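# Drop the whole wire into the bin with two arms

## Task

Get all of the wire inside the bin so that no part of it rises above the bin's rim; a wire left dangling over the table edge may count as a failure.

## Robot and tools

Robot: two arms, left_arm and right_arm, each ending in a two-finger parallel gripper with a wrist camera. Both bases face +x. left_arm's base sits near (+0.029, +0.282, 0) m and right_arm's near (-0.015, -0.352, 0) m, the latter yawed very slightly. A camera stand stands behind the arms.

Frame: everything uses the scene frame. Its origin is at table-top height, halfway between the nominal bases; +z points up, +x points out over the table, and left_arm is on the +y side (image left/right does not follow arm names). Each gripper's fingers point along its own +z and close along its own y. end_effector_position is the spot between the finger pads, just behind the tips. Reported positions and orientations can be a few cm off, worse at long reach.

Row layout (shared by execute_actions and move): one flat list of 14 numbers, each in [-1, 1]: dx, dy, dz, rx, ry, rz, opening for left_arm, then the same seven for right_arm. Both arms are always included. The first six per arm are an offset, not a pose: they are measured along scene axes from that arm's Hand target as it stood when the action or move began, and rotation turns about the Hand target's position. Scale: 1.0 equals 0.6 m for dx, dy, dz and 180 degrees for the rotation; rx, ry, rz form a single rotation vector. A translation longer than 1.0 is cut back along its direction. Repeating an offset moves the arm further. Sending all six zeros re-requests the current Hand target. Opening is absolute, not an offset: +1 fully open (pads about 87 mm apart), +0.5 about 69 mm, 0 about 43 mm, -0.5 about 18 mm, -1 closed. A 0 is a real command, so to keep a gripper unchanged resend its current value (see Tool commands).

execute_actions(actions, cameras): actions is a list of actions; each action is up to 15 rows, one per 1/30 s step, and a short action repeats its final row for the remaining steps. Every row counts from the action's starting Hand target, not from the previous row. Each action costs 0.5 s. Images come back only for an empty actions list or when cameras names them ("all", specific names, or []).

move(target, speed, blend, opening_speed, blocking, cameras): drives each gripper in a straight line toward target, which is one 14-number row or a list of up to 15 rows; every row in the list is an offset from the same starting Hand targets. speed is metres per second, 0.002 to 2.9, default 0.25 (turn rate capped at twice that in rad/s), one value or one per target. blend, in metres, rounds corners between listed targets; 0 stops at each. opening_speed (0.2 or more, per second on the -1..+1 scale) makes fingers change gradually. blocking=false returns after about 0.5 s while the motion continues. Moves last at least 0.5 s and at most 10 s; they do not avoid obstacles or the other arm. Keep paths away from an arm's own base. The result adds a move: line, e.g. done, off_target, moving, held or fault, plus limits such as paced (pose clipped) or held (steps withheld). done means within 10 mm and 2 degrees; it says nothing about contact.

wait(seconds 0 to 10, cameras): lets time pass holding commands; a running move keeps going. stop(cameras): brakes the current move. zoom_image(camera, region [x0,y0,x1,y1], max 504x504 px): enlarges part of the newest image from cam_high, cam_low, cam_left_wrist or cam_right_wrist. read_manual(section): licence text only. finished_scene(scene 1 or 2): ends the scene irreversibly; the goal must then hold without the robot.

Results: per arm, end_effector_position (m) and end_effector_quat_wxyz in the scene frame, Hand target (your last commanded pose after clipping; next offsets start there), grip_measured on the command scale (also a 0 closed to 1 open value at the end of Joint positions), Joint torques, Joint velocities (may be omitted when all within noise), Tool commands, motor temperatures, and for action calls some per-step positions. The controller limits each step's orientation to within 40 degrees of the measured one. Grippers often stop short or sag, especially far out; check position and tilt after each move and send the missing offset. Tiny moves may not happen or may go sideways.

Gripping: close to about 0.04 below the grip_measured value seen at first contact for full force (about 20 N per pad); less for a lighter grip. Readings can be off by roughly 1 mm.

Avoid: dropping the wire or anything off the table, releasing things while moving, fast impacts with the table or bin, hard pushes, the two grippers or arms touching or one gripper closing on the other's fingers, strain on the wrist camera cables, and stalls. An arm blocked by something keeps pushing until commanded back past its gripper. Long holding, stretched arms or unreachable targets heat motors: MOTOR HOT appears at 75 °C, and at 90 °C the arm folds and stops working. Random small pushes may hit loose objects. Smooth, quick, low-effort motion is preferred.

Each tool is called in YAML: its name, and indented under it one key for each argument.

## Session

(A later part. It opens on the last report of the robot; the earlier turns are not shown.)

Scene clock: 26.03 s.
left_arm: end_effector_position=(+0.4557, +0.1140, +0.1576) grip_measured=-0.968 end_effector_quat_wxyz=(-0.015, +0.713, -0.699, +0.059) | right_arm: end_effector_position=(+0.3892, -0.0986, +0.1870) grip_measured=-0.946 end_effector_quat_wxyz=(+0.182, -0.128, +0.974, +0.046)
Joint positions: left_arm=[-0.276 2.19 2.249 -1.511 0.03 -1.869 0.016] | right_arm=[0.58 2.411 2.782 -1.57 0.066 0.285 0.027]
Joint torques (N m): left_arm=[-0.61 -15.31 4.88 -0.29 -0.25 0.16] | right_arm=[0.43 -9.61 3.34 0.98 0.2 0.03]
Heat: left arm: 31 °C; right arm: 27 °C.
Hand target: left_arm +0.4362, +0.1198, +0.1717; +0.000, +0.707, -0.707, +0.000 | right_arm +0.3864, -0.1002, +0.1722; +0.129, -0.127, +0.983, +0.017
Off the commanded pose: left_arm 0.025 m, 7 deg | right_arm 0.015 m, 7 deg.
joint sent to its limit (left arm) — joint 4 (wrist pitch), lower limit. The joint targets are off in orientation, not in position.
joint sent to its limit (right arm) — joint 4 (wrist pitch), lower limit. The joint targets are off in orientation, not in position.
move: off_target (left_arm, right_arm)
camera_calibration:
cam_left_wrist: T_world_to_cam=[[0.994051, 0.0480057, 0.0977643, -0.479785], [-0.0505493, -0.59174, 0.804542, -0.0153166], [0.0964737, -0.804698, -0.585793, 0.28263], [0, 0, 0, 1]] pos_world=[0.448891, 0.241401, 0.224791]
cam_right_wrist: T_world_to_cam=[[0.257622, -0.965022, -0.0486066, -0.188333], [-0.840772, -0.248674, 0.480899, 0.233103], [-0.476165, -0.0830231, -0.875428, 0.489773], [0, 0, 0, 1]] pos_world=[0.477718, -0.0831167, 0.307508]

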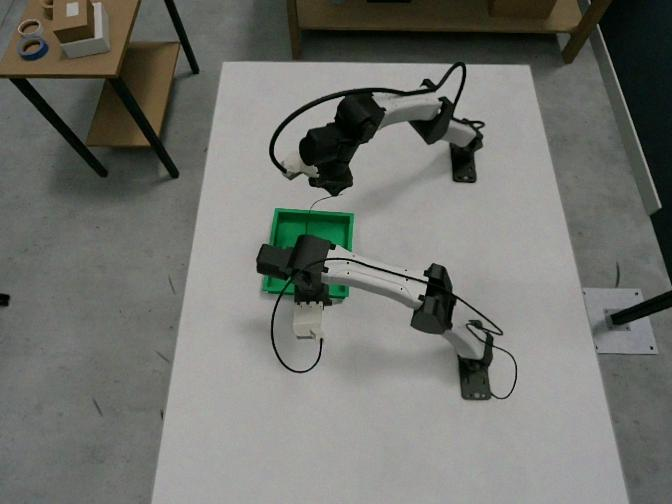

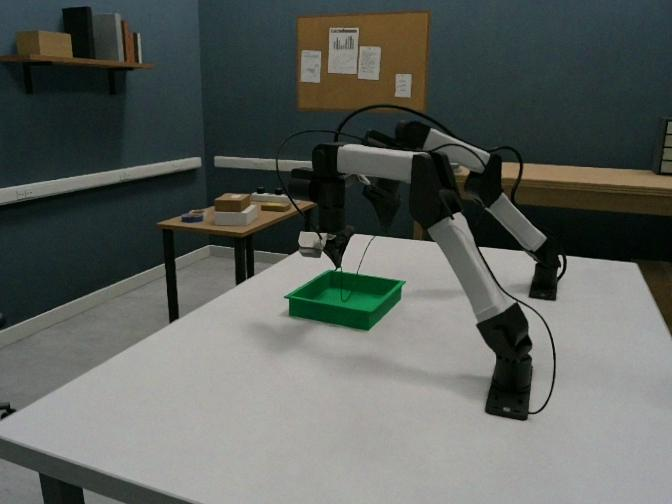

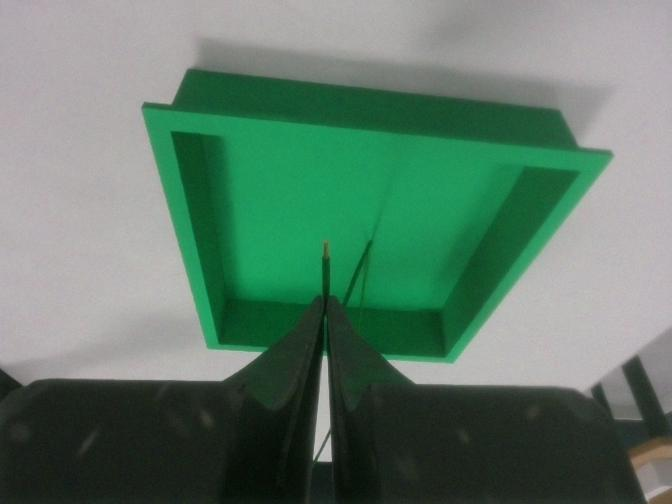

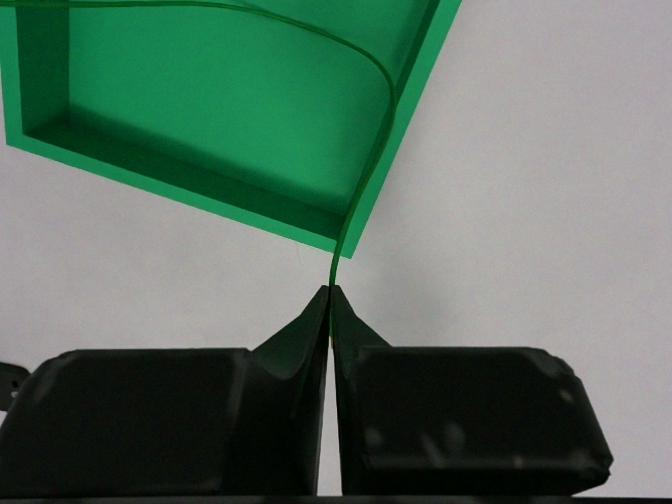

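move:
  target: [0.015,-0.05,-0.145,0,0,0,-1,0.007,0.037,-0.142,0,0,0,-1]
  cameras: ["all"]
  speed: 0.12

zoom_image:
  camera: "cam_low"
  region: [260, 190, 440, 350]

Scene clock: 28.47 s.
left_arm: end_effector_position=(+0.4450, +0.0887, +0.0898) grip_measured=-0.968 end_effector_quat_wxyz=(+0.007, +0.705, -0.709, +0.008) | right_arm: end_effector_position=(+0.3910, -0.0777, +0.0997) grip_measured=-0.946 end_effector_quat_wxyz=(+0.137, -0.130, +0.982, +0.027)
Joint positions: left_arm=[-0.341 2.266 2.114 -1.41 0.019 -1.907 0.016] | right_arm=[0.614 2.411 2.417 -1.307 0.073 0.321 0.027]
Joint torques (N m): left_arm=[-0.36 -11.08 5.38 0.22 -0.24 -0.06] | right_arm=[0.54 -10.81 3.81 1.06 0.22 0.04]
Motor temperatures (°C): left_arm=[19 32 28 23 20 18 20] | right_arm=[21 27 27 22 20 20 20]
Heat: left arm: 32 °C; right arm: 27 °C.
Hand target: left_arm +0.4453, +0.0899, +0.0848; +0.000, +0.707, -0.707, +0.000 | right_arm +0.3905, -0.0778, +0.0871; +0.129, -0.128, +0.983, +0.017
Off the commanded pose: left_arm 0.005 m, 1 deg | right_arm 0.013 m, 1 deg.
move: off_target (right_arm)
camera_calibration:
cam_left_wrist: T_world_to_cam=[[0.999798, 0.0196907, -0.0040291, -0.452215], [0.0154434, -0.624333, 0.781006, -0.000622199], [0.0128631, -0.78091, -0.624511, 0.262193], [0, 0, 0, 1]] pos_world=[0.448761, 0.213265, 0.162406]
cam_right_wrist: T_world_to_cam=[[0.252631, -0.967332, -0.0211276, -0.173907], [-0.796458, -0.220305, 0.563135, 0.25841], [-0.549393, -0.125438, -0.826095, 0.436387], [0, 0, 0, 1]] pos_world=[0.489494, -0.0565571, 0.211303]

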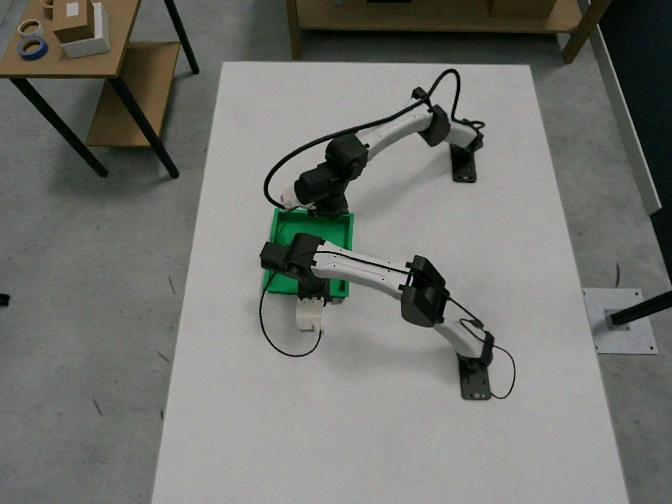

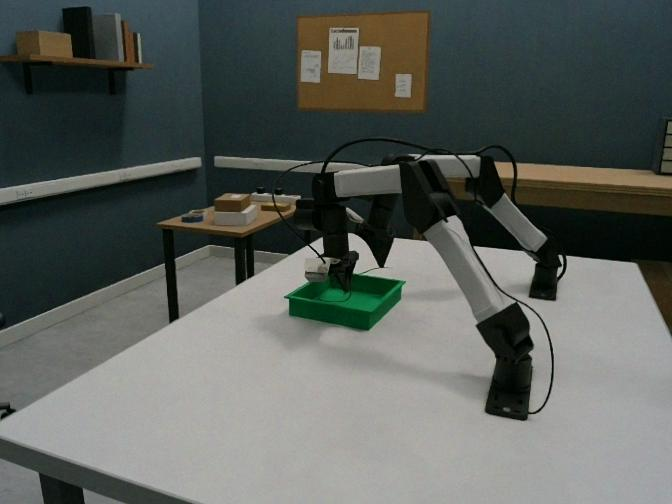

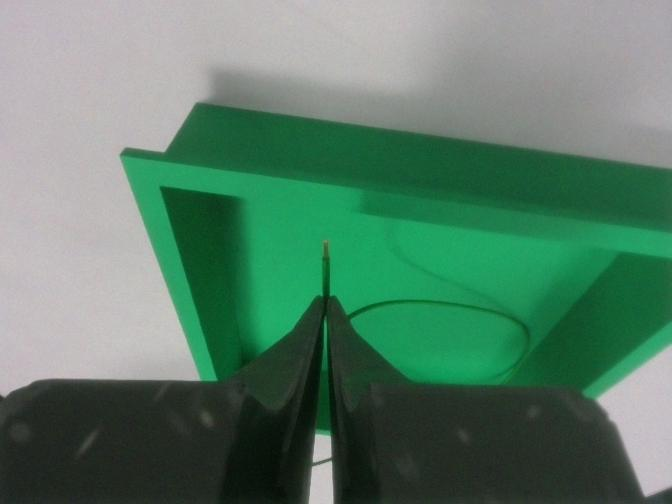

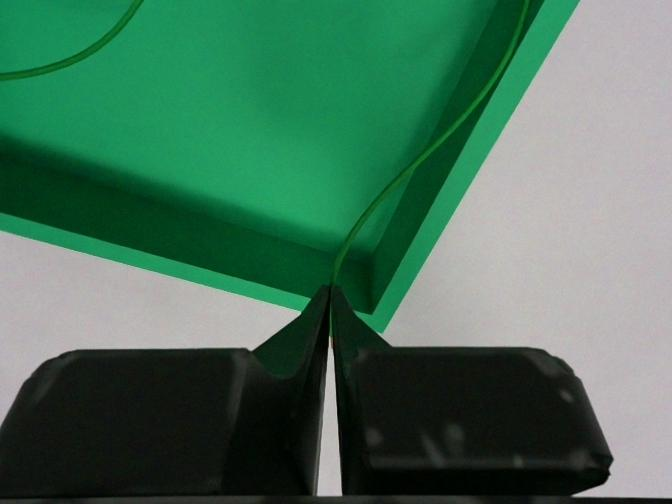

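Scaled by 2.800 from the camera's 672x504 image, which has a finer 960x720 frame.

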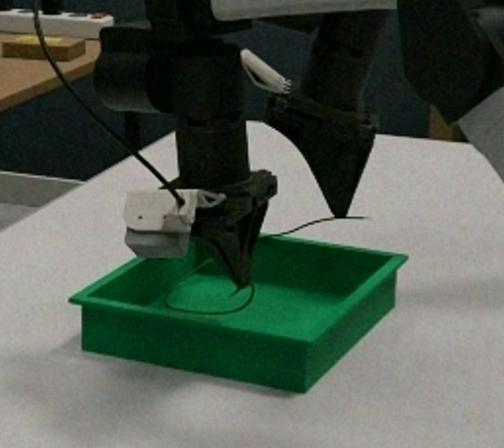

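move:
  target: [0,0,-0.06,0,0,0,-1,0,0.05,-0.075,0,0,0,-1]
  cameras: ["all"]
  speed: 0.1

zoom_image:
  camera: "cam_low"
  region: [260, 190, 440, 350]

Scene clock: 32.13 s.
left_arm: end_effector_position=(+0.4460, +0.0883, +0.0549) grip_measured=-0.968 end_effector_quat_wxyz=(+0.006, +0.705, -0.709, +0.009) | right_arm: end_effector_position=(+0.3896, -0.0471, +0.0562) grip_measured=-0.946 end_effector_quat_wxyz=(+0.135, -0.131, +0.982, +0.027)
Joint positions: left_arm=[-0.341 2.266 1.975 -1.27 0.019 -1.908 0.016] | right_arm=[0.667 2.483 2.374 -1.198 0.085 0.369 0.027]
Joint torques (N m): left_arm=[-0.36 -11.15 4.85 0.21 -0.25 -0.04] | right_arm=[0.25 -10.69 4.67 1.06 0.24 0.05]
Heat: left arm: 34 °C; right arm: 28 °C.
Hand target: left_arm +0.4452, +0.0898, +0.0487; +0.000, +0.707, -0.707, +0.000 | right_arm +0.3907, -0.0479, +0.0421; +0.129, -0.127, +0.983, +0.017
Off the commanded pose: left_arm 0.006 m, 1 deg | right_arm 0.014 m, 1 deg.
move: off_target (right_arm)
camera_calibration:
cam_left_wrist: T_world_to_cam=[[0.999795, 0.0200705, -0.00258871, -0.453412], [0.0145484, -0.62394, 0.781337, 0.0267258], [0.0140666, -0.781215, -0.624104, 0.239487], [0, 0, 0, 1]] pos_world=[0.449561, 0.212866, 0.127409]
cam_right_wrist: T_world_to_cam=[[0.255432, -0.966595, -0.0211929, -0.145873], [-0.793965, -0.22222, 0.565896, 0.287233], [-0.551701, -0.127721, -0.824204, 0.404184], [0, 0, 0, 1]] pos_world=[0.488302, -0.0255482, 0.167495]

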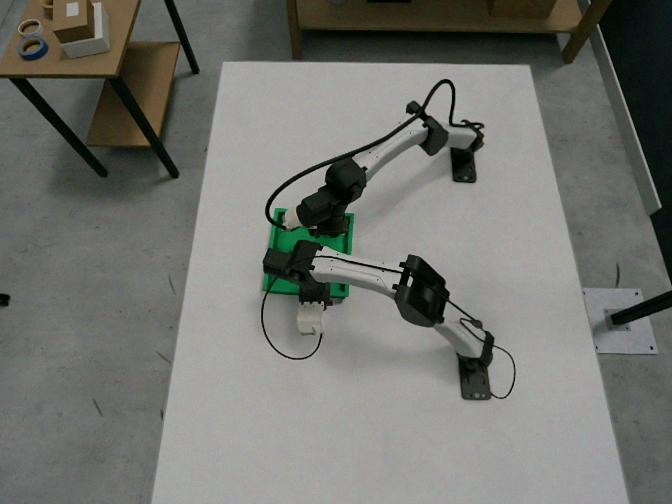

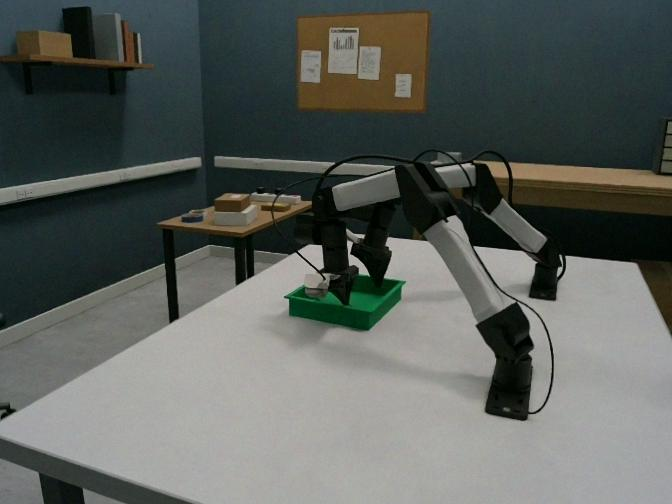

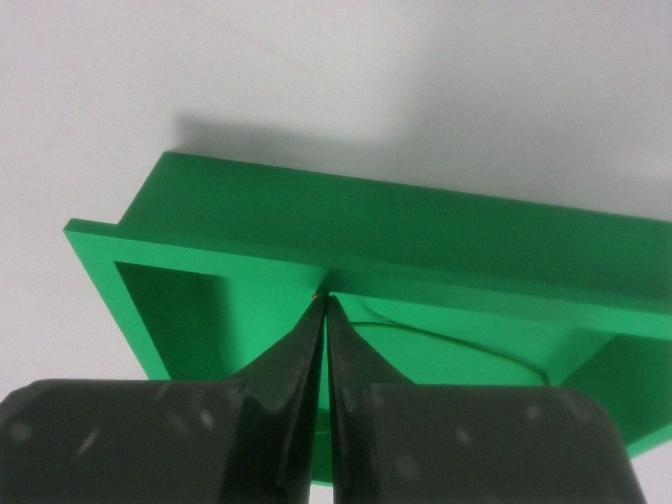

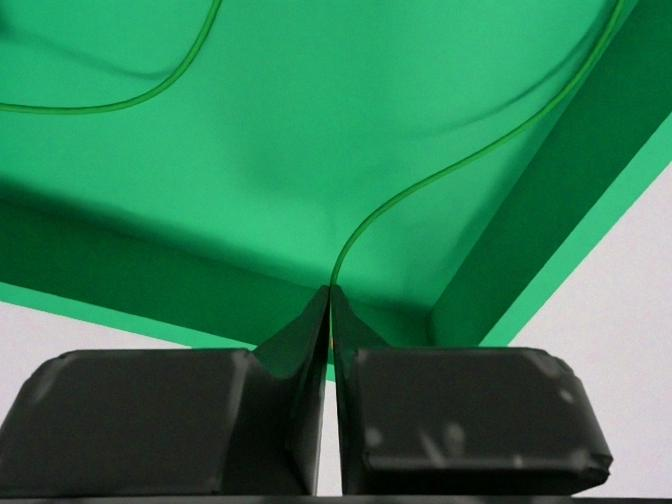

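Scaled by 2.800 from the camera's 672x504 image, which has a finer 960x720 frame.

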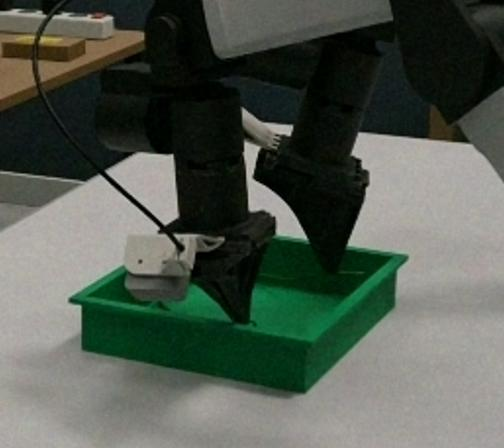

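move:
  target: [0,-0.04,-0.045,0,0,0,-1,0,0,-0.035,0,0,0,-1]
  cameras: ["all"]
  speed: 0.08

zoom_image:
  camera: "cam_low"
  region: [260, 190, 440, 350]

Scene clock: 33.73 s.
left_arm: end_effector_position=(+0.4454, +0.0633, +0.0292) grip_measured=-0.968 end_effector_quat_wxyz=(+0.006, +0.704, -0.710, +0.009) | right_arm: end_effector_position=(+0.3915, -0.0456, +0.0347) grip_measured=-0.946 end_effector_quat_wxyz=(+0.136, -0.131, +0.982, +0.027)
Joint positions: left_arm=[-0.394 2.314 1.954 -1.199 0.018 -1.956 0.016] | right_arm=[0.667 2.483 2.288 -1.111 0.085 0.369 0.027]
Joint torques (N m): left_arm=[-0.18 -10.99 5.16 0.2 -0.24 -0.09] | right_arm=[0.2 -11.26 3.92 1.07 0.23 0.04]
Heat: left arm: 34 °C; right arm: 29 °C.
Hand target: left_arm +0.4452, +0.0658, +0.0216; +0.000, +0.707, -0.707, +0.000 | right_arm +0.3906, -0.0479, +0.0211; +0.129, -0.128, +0.983, +0.017
Off the commanded pose: left_arm 0.008 m, 1 deg | right_arm 0.014 m, 1 deg.
move: off_target (right_arm)
camera_calibration:
cam_left_wrist: T_world_to_cam=[[0.999868, 0.0161886, -0.00108371, -0.452229], [0.0109406, -0.62339, 0.781834, 0.0327353], [0.0119813, -0.781743, -0.623485, 0.20497], [0, 0, 0, 1]] pos_world=[0.449355, 0.187961, 0.101712]
cam_right_wrist: T_world_to_cam=[[0.255447, -0.966577, -0.021835, -0.145445], [-0.794859, -0.222815, 0.564404, 0.301696], [-0.550405, -0.126819, -0.82521, 0.387239], [0, 0, 0, 1]] pos_world=[0.490098, -0.0242515, 0.146099]

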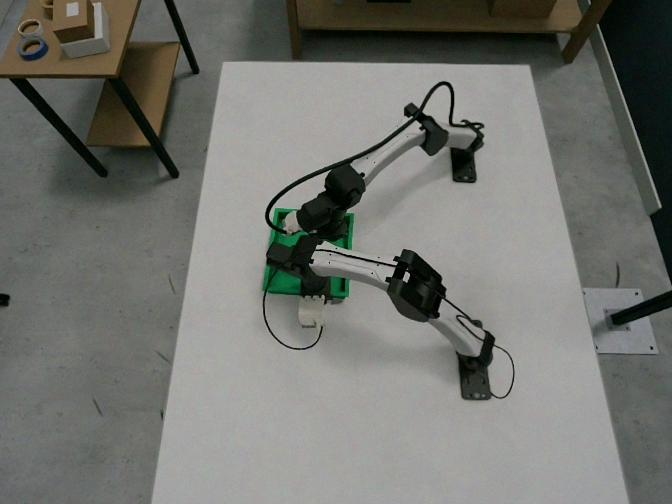

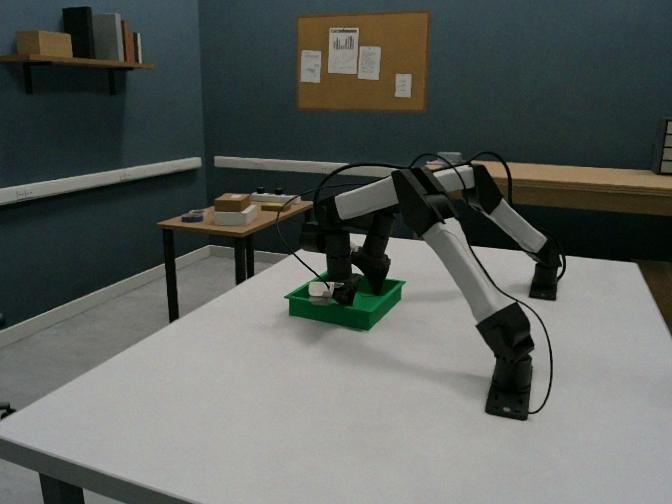

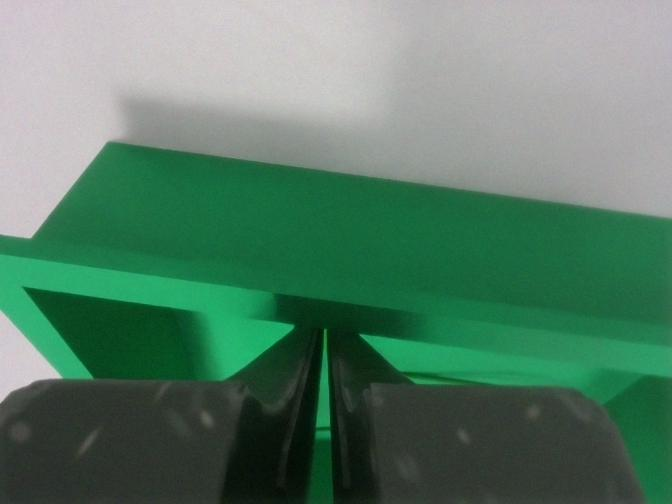

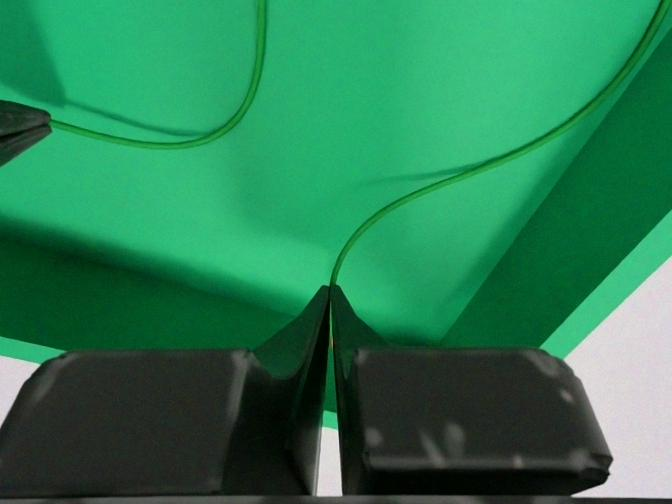

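Scaled by 2.800 from the camera's 672x504 image, which has a finer 960x720 frame.

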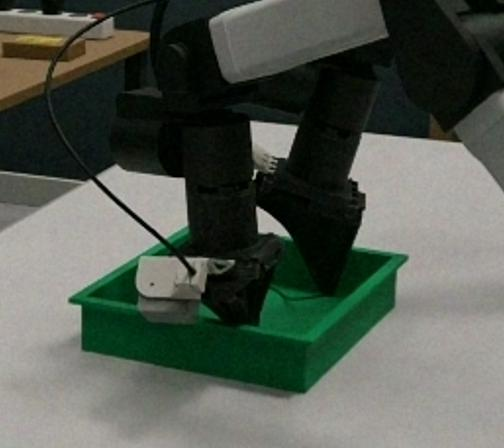

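move:
  target:
    - [0,0,-0.018,0,0,0,-1,0,0,-0.028,0,0,0,-1]
    - [0,0,-0.018,0,0,0,-0.6,0,0,-0.028,0,0,0,-0.6]
  cameras: ["all"]
  speed: 0.06
  opening_speed: 0.5

zoom_image:
  camera: "cam_low"
  region: [260, 190, 440, 350]

Scene clock: 36.13 s.
left_arm: end_effector_position=(+0.4472, +0.0626, +0.0226) grip_measured=-0.600 end_effector_quat_wxyz=(+0.004, +0.704, -0.710, +0.015) | right_arm: end_effector_position=(+0.3923, -0.0450, +0.0191) grip_measured=-0.600 end_effector_quat_wxyz=(+0.137, -0.131, +0.981, +0.028)
Joint positions: left_arm=[-0.394 2.314 1.927 -1.16 0.018 -1.957 0.2] | right_arm=[0.667 2.483 2.226 -1.045 0.085 0.369 0.2]
Joint torques (N m): left_arm=[-0.2 -10.32 4.9 0.23 -0.25 -0.06] | right_arm=[0.25 -11.14 4 1.09 0.23 0.04]
Heat: left arm: 34 °C; right arm: 30 °C.
Hand target: left_arm +0.4452, +0.0658, +0.0109; +0.000, +0.707, -0.707, +0.000 | right_arm +0.3906, -0.0479, +0.0043; +0.129, -0.128, +0.983, +0.017
Off the commanded pose: left_arm 0.012 m, 2 deg | right_arm 0.015 m, 2 deg.
move: off_target (left_arm, right_arm); target 2's new opening was sent with right_arm's hand 0.015 m and 2 deg from that target
camera_calibration:
cam_left_wrist: T_world_to_cam=[[0.99981, 0.0170389, 0.00942403, -0.454258], [0.00316823, -0.619901, 0.784674, 0.0406677], [0.0192119, -0.784495, -0.619837, 0.197085], [0, 0, 0, 1]] pos_world=[0.450256, 0.187562, 0.0945309]
cam_right_wrist: T_world_to_cam=[[0.25551, -0.966529, -0.0231512, -0.145282], [-0.796382, -0.223986, 0.561788, 0.311833], [-0.548171, -0.125105, -0.826957, 0.374209], [0, 0, 0, 1]] pos_world=[0.490589, -0.023758, 0.130907]

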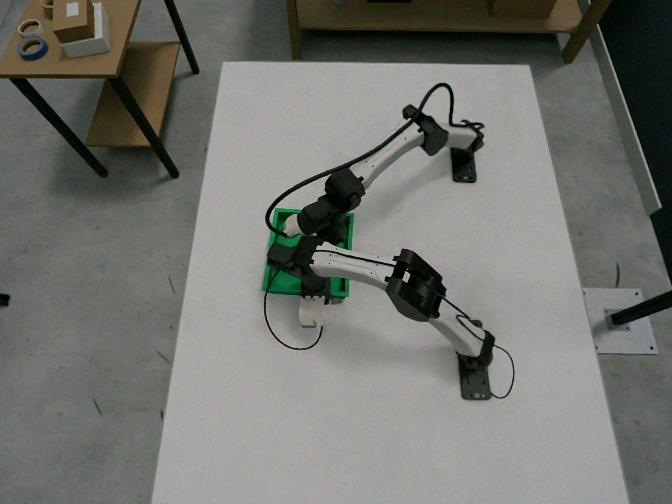

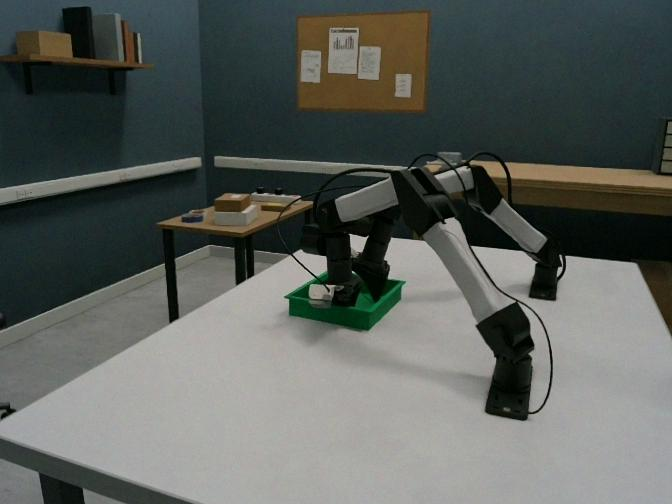

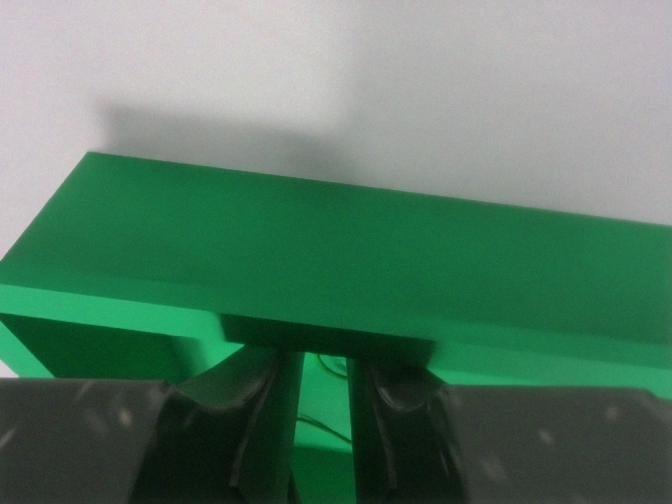

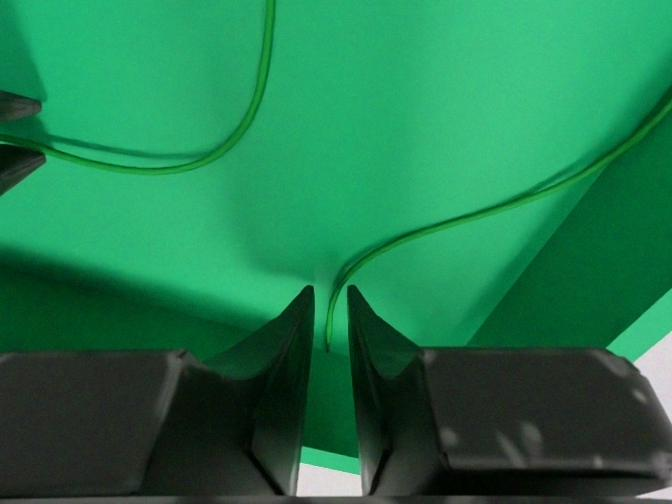

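Scaled by 2.800 from the camera's 672x504 image, which has a finer 960x720 frame.

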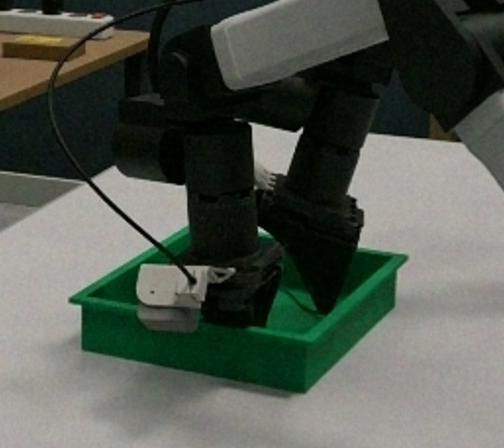

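move:
  target:
    - [0,-0.002,0.1,0,0,0,-0.5,0,0,0.1,0,0,0,-0.5]
    - [-0.04,0.06,0.2,0,0,0,-0.5,-0.1,-0.15,0.2,0,0,0,-0.5]
    - [-0.1,0.25,0.2,0,0,0,-0.5,-0.15,-0.25,0.2,0,0,0,-0.5]
  cameras: ["all"]
  speed: [0.08,0.2,0.25]
  blend: 0.02
  opening_speed: 0.3

zoom_image:
  camera: "cam_low"
  region: [260, 190, 440, 350]

zoom_image:
  camera: "cam_high"
  region: [240, 180, 400, 320]

Scene clock: 39.20 s.
left_arm: end_effector_position=(+0.3873, +0.2153, +0.1180) grip_measured=-0.500 end_effector_quat_wxyz=(+0.016, +0.710, -0.703, -0.012) | right_arm: end_effector_position=(+0.3037, -0.1984, +0.1211) grip_measured=-0.500 end_effector_quat_wxyz=(+0.123, -0.124, +0.985, +0.008)
Joint positions: left_arm=[-0.065 1.944 1.734 -1.401 0.008 -1.645 0.25] | right_arm=[0.479 1.808 1.58 -1.105 0.065 0.2 0.25]
Joint torques (N m): left_arm=[-0.24 -13.34 4.85 0.13 -0.13 0.14] | right_arm=[0.01 -10.1 3.66 1.04 -0.03 -0.14]
Heat: left arm: 35 °C; right arm: 31 °C.
Hand target: left_arm +0.3852, +0.2159, +0.1309; +0.000, +0.707, -0.707, +0.000 | right_arm +0.3006, -0.1979, +0.1243; +0.129, -0.128, +0.983, +0.017
Off the commanded pose: left_arm 0.013 m, 2 deg | right_arm 0.004 m, 1 deg.
move: off_target (left_arm)
camera_calibration:
cam_left_wrist: T_world_to_cam=[[0.998372, 0.0343359, -0.0455423, -0.394616], [0.0569801, -0.635622, 0.769894, 0.044903], [-0.0025127, -0.771236, -0.636544, 0.384696], [0, 0, 0, 1]] pos_world=[0.392381, 0.338783, 0.192334]
cam_right_wrist: T_world_to_cam=[[0.236433, -0.971581, 0.0113733, -0.267997], [-0.786768, -0.184564, 0.58901, 0.151287], [-0.570172, -0.14821, -0.808046, 0.390556], [0, 0, 0, 1]] pos_world=[0.405075, -0.174574, 0.229525]

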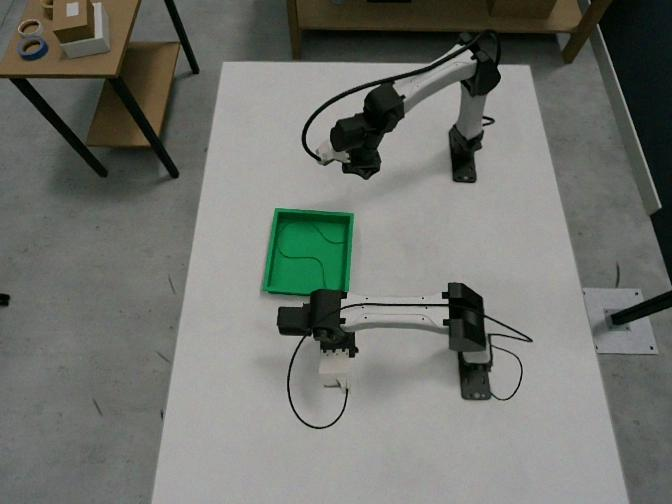

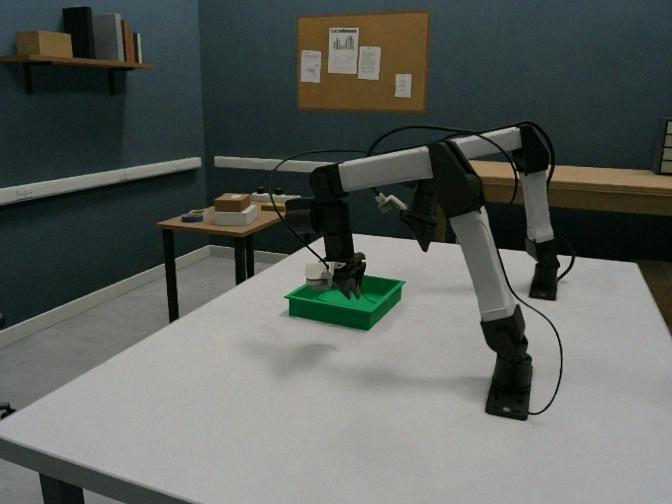

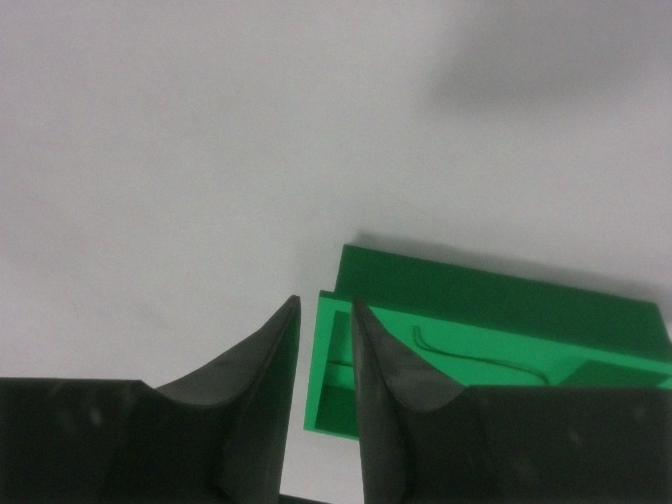

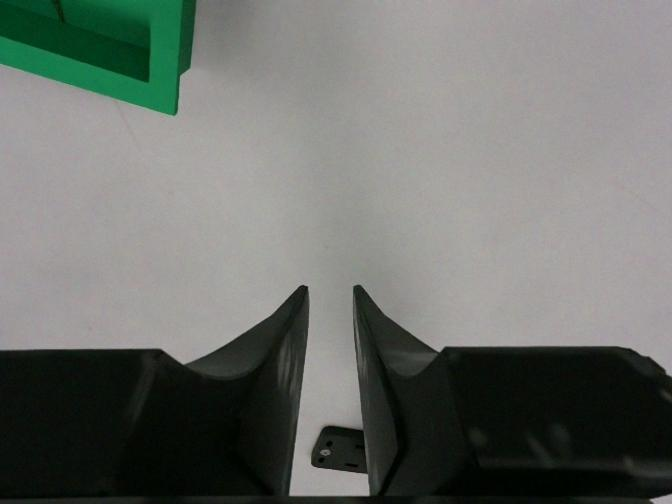

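Scaled by 2.800 from the camera's 672x504 image, which has a finer 960x720 frame.

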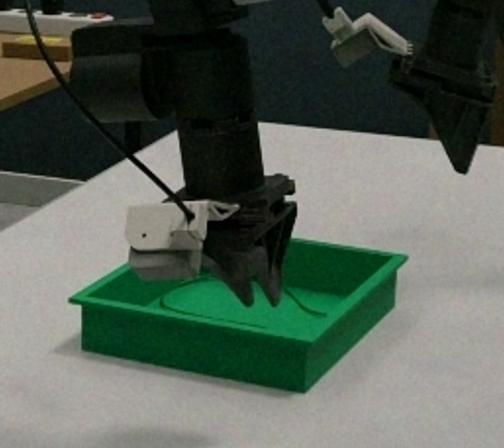

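Scaled by 3.150 from the camera's 672x504 image, which has a finer 960x720 frame.

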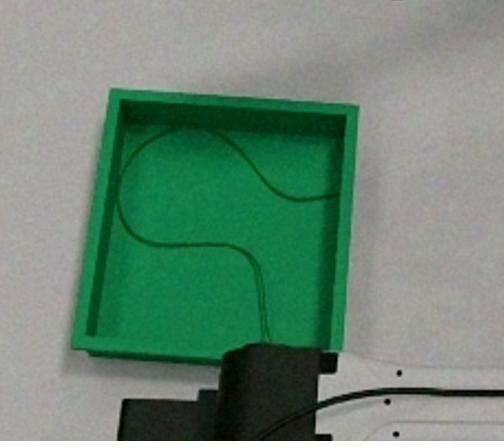

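move:
  target: [-0.1,0.2,0.08,0,0,0,-0.5,-0.03,0.05,0.2,0,0,0,-0.5]
  cameras: ["all"]

zoom_image:
  camera: "cam_low"
  region: [280, 250, 420, 350]

zoom_image:
  camera: "cam_high"
  region: [250, 190, 370, 310]

Scene clock: 41.23 s.
left_arm: end_effector_position=(+0.3303, +0.3357, +0.1605) grip_measured=-0.500 end_effector_quat_wxyz=(+0.016, +0.710, -0.705, -0.004) | right_arm: end_effector_position=(+0.2822, -0.1672, +0.2463) grip_measured=-0.500 end_effector_quat_wxyz=(+0.153, -0.131, +0.979, +0.033)
Joint positions: left_arm=[0.313 1.776 1.684 -1.51 0.008 -1.265 0.25] | right_arm=[0.577 1.865 2.169 -1.568 0.065 0.28 0.25]
Joint torques (N m): left_arm=[0.05 -11.07 8.29 -0.21 -0.13 0.11] | right_arm=[0.36 -6.27 5.71 0.88 0.19 0.04]
Heat: left arm: 36 °C; right arm: 31 °C.
Hand target: left_arm +0.3252, +0.3358, +0.1789; +0.000, +0.707, -0.707, +0.000 | right_arm +0.2826, -0.1679, +0.2442; +0.129, -0.128, +0.983, +0.017
Off the commanded pose: left_arm 0.019 m, 2 deg | right_arm 0.002 m, 3 deg.
joint sent to its limit (right arm) — joint 4 (wrist pitch), lower limit. The joint targets still meet the commanded pose.
move: off_target (left_arm, right_arm)
camera_calibration:
cam_left_wrist: T_world_to_cam=[[0.998965, 0.0315029, -0.032801, -0.341168], [0.0453081, -0.626921, 0.777764, 0.0916874], [0.0039382, -0.778446, -0.627699, 0.503376], [0, 0, 0, 1]] pos_world=[0.334678, 0.460079, 0.233467]
cam_right_wrist: T_world_to_cam=[[0.256596, -0.966096, -0.0285828, -0.228962], [-0.812494, -0.231627, 0.534979, 0.0790819], [-0.523462, -0.11405, -0.844382, 0.485598], [0, 0, 0, 1]] pos_world=[0.377196, -0.1475, 0.361178]

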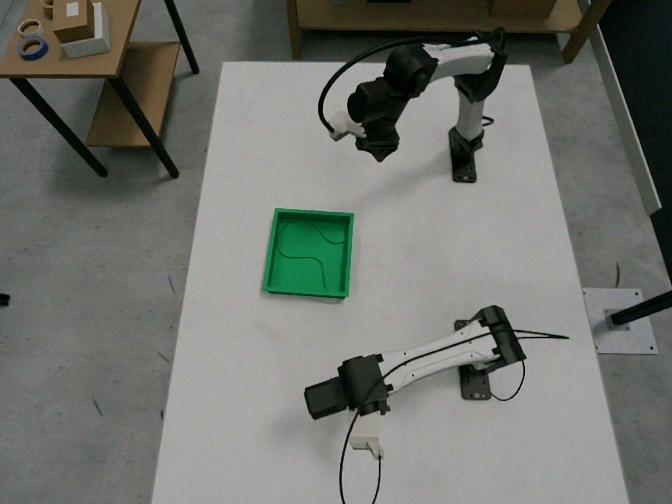

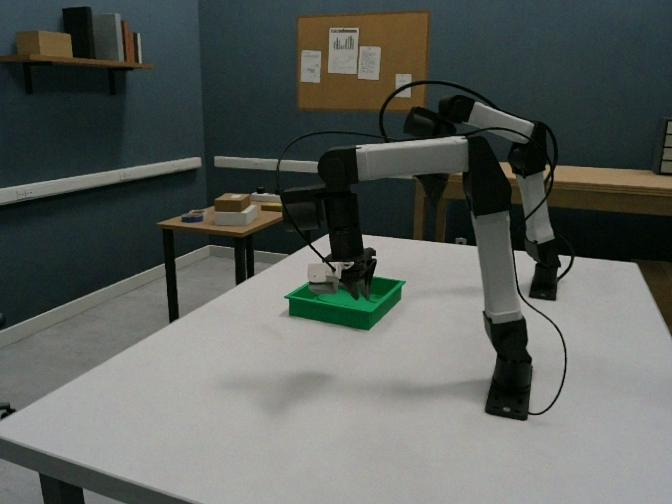

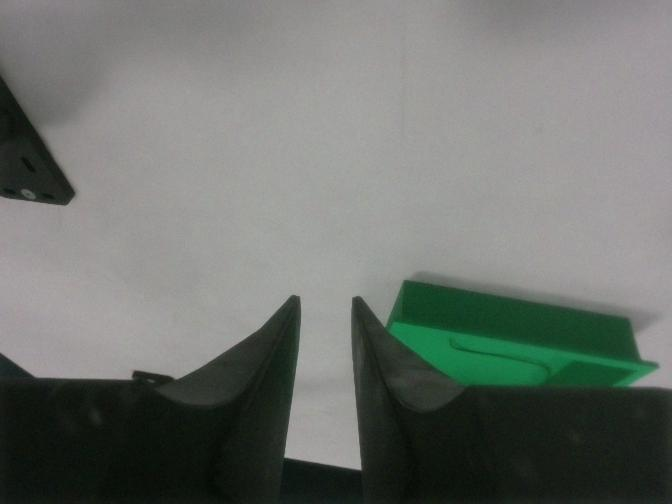

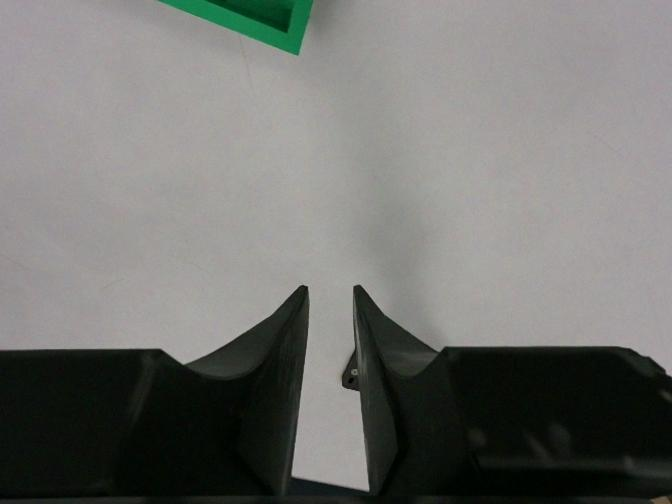

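Scaled by 3.600 from the camera's 672x504 image, which has a finer 960x720 frame.

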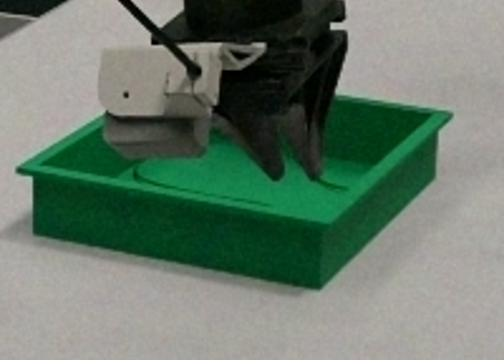

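Scaled by 4.200 from the camera's 672x504 image, which has a finer 960x720 frame.

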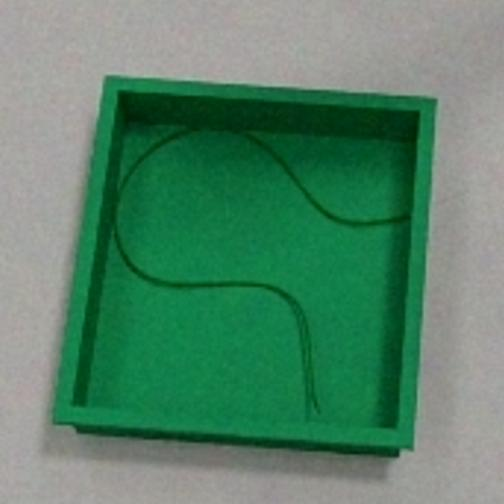

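finished_scene:
  scene: 2

The scene is finished: the task was done.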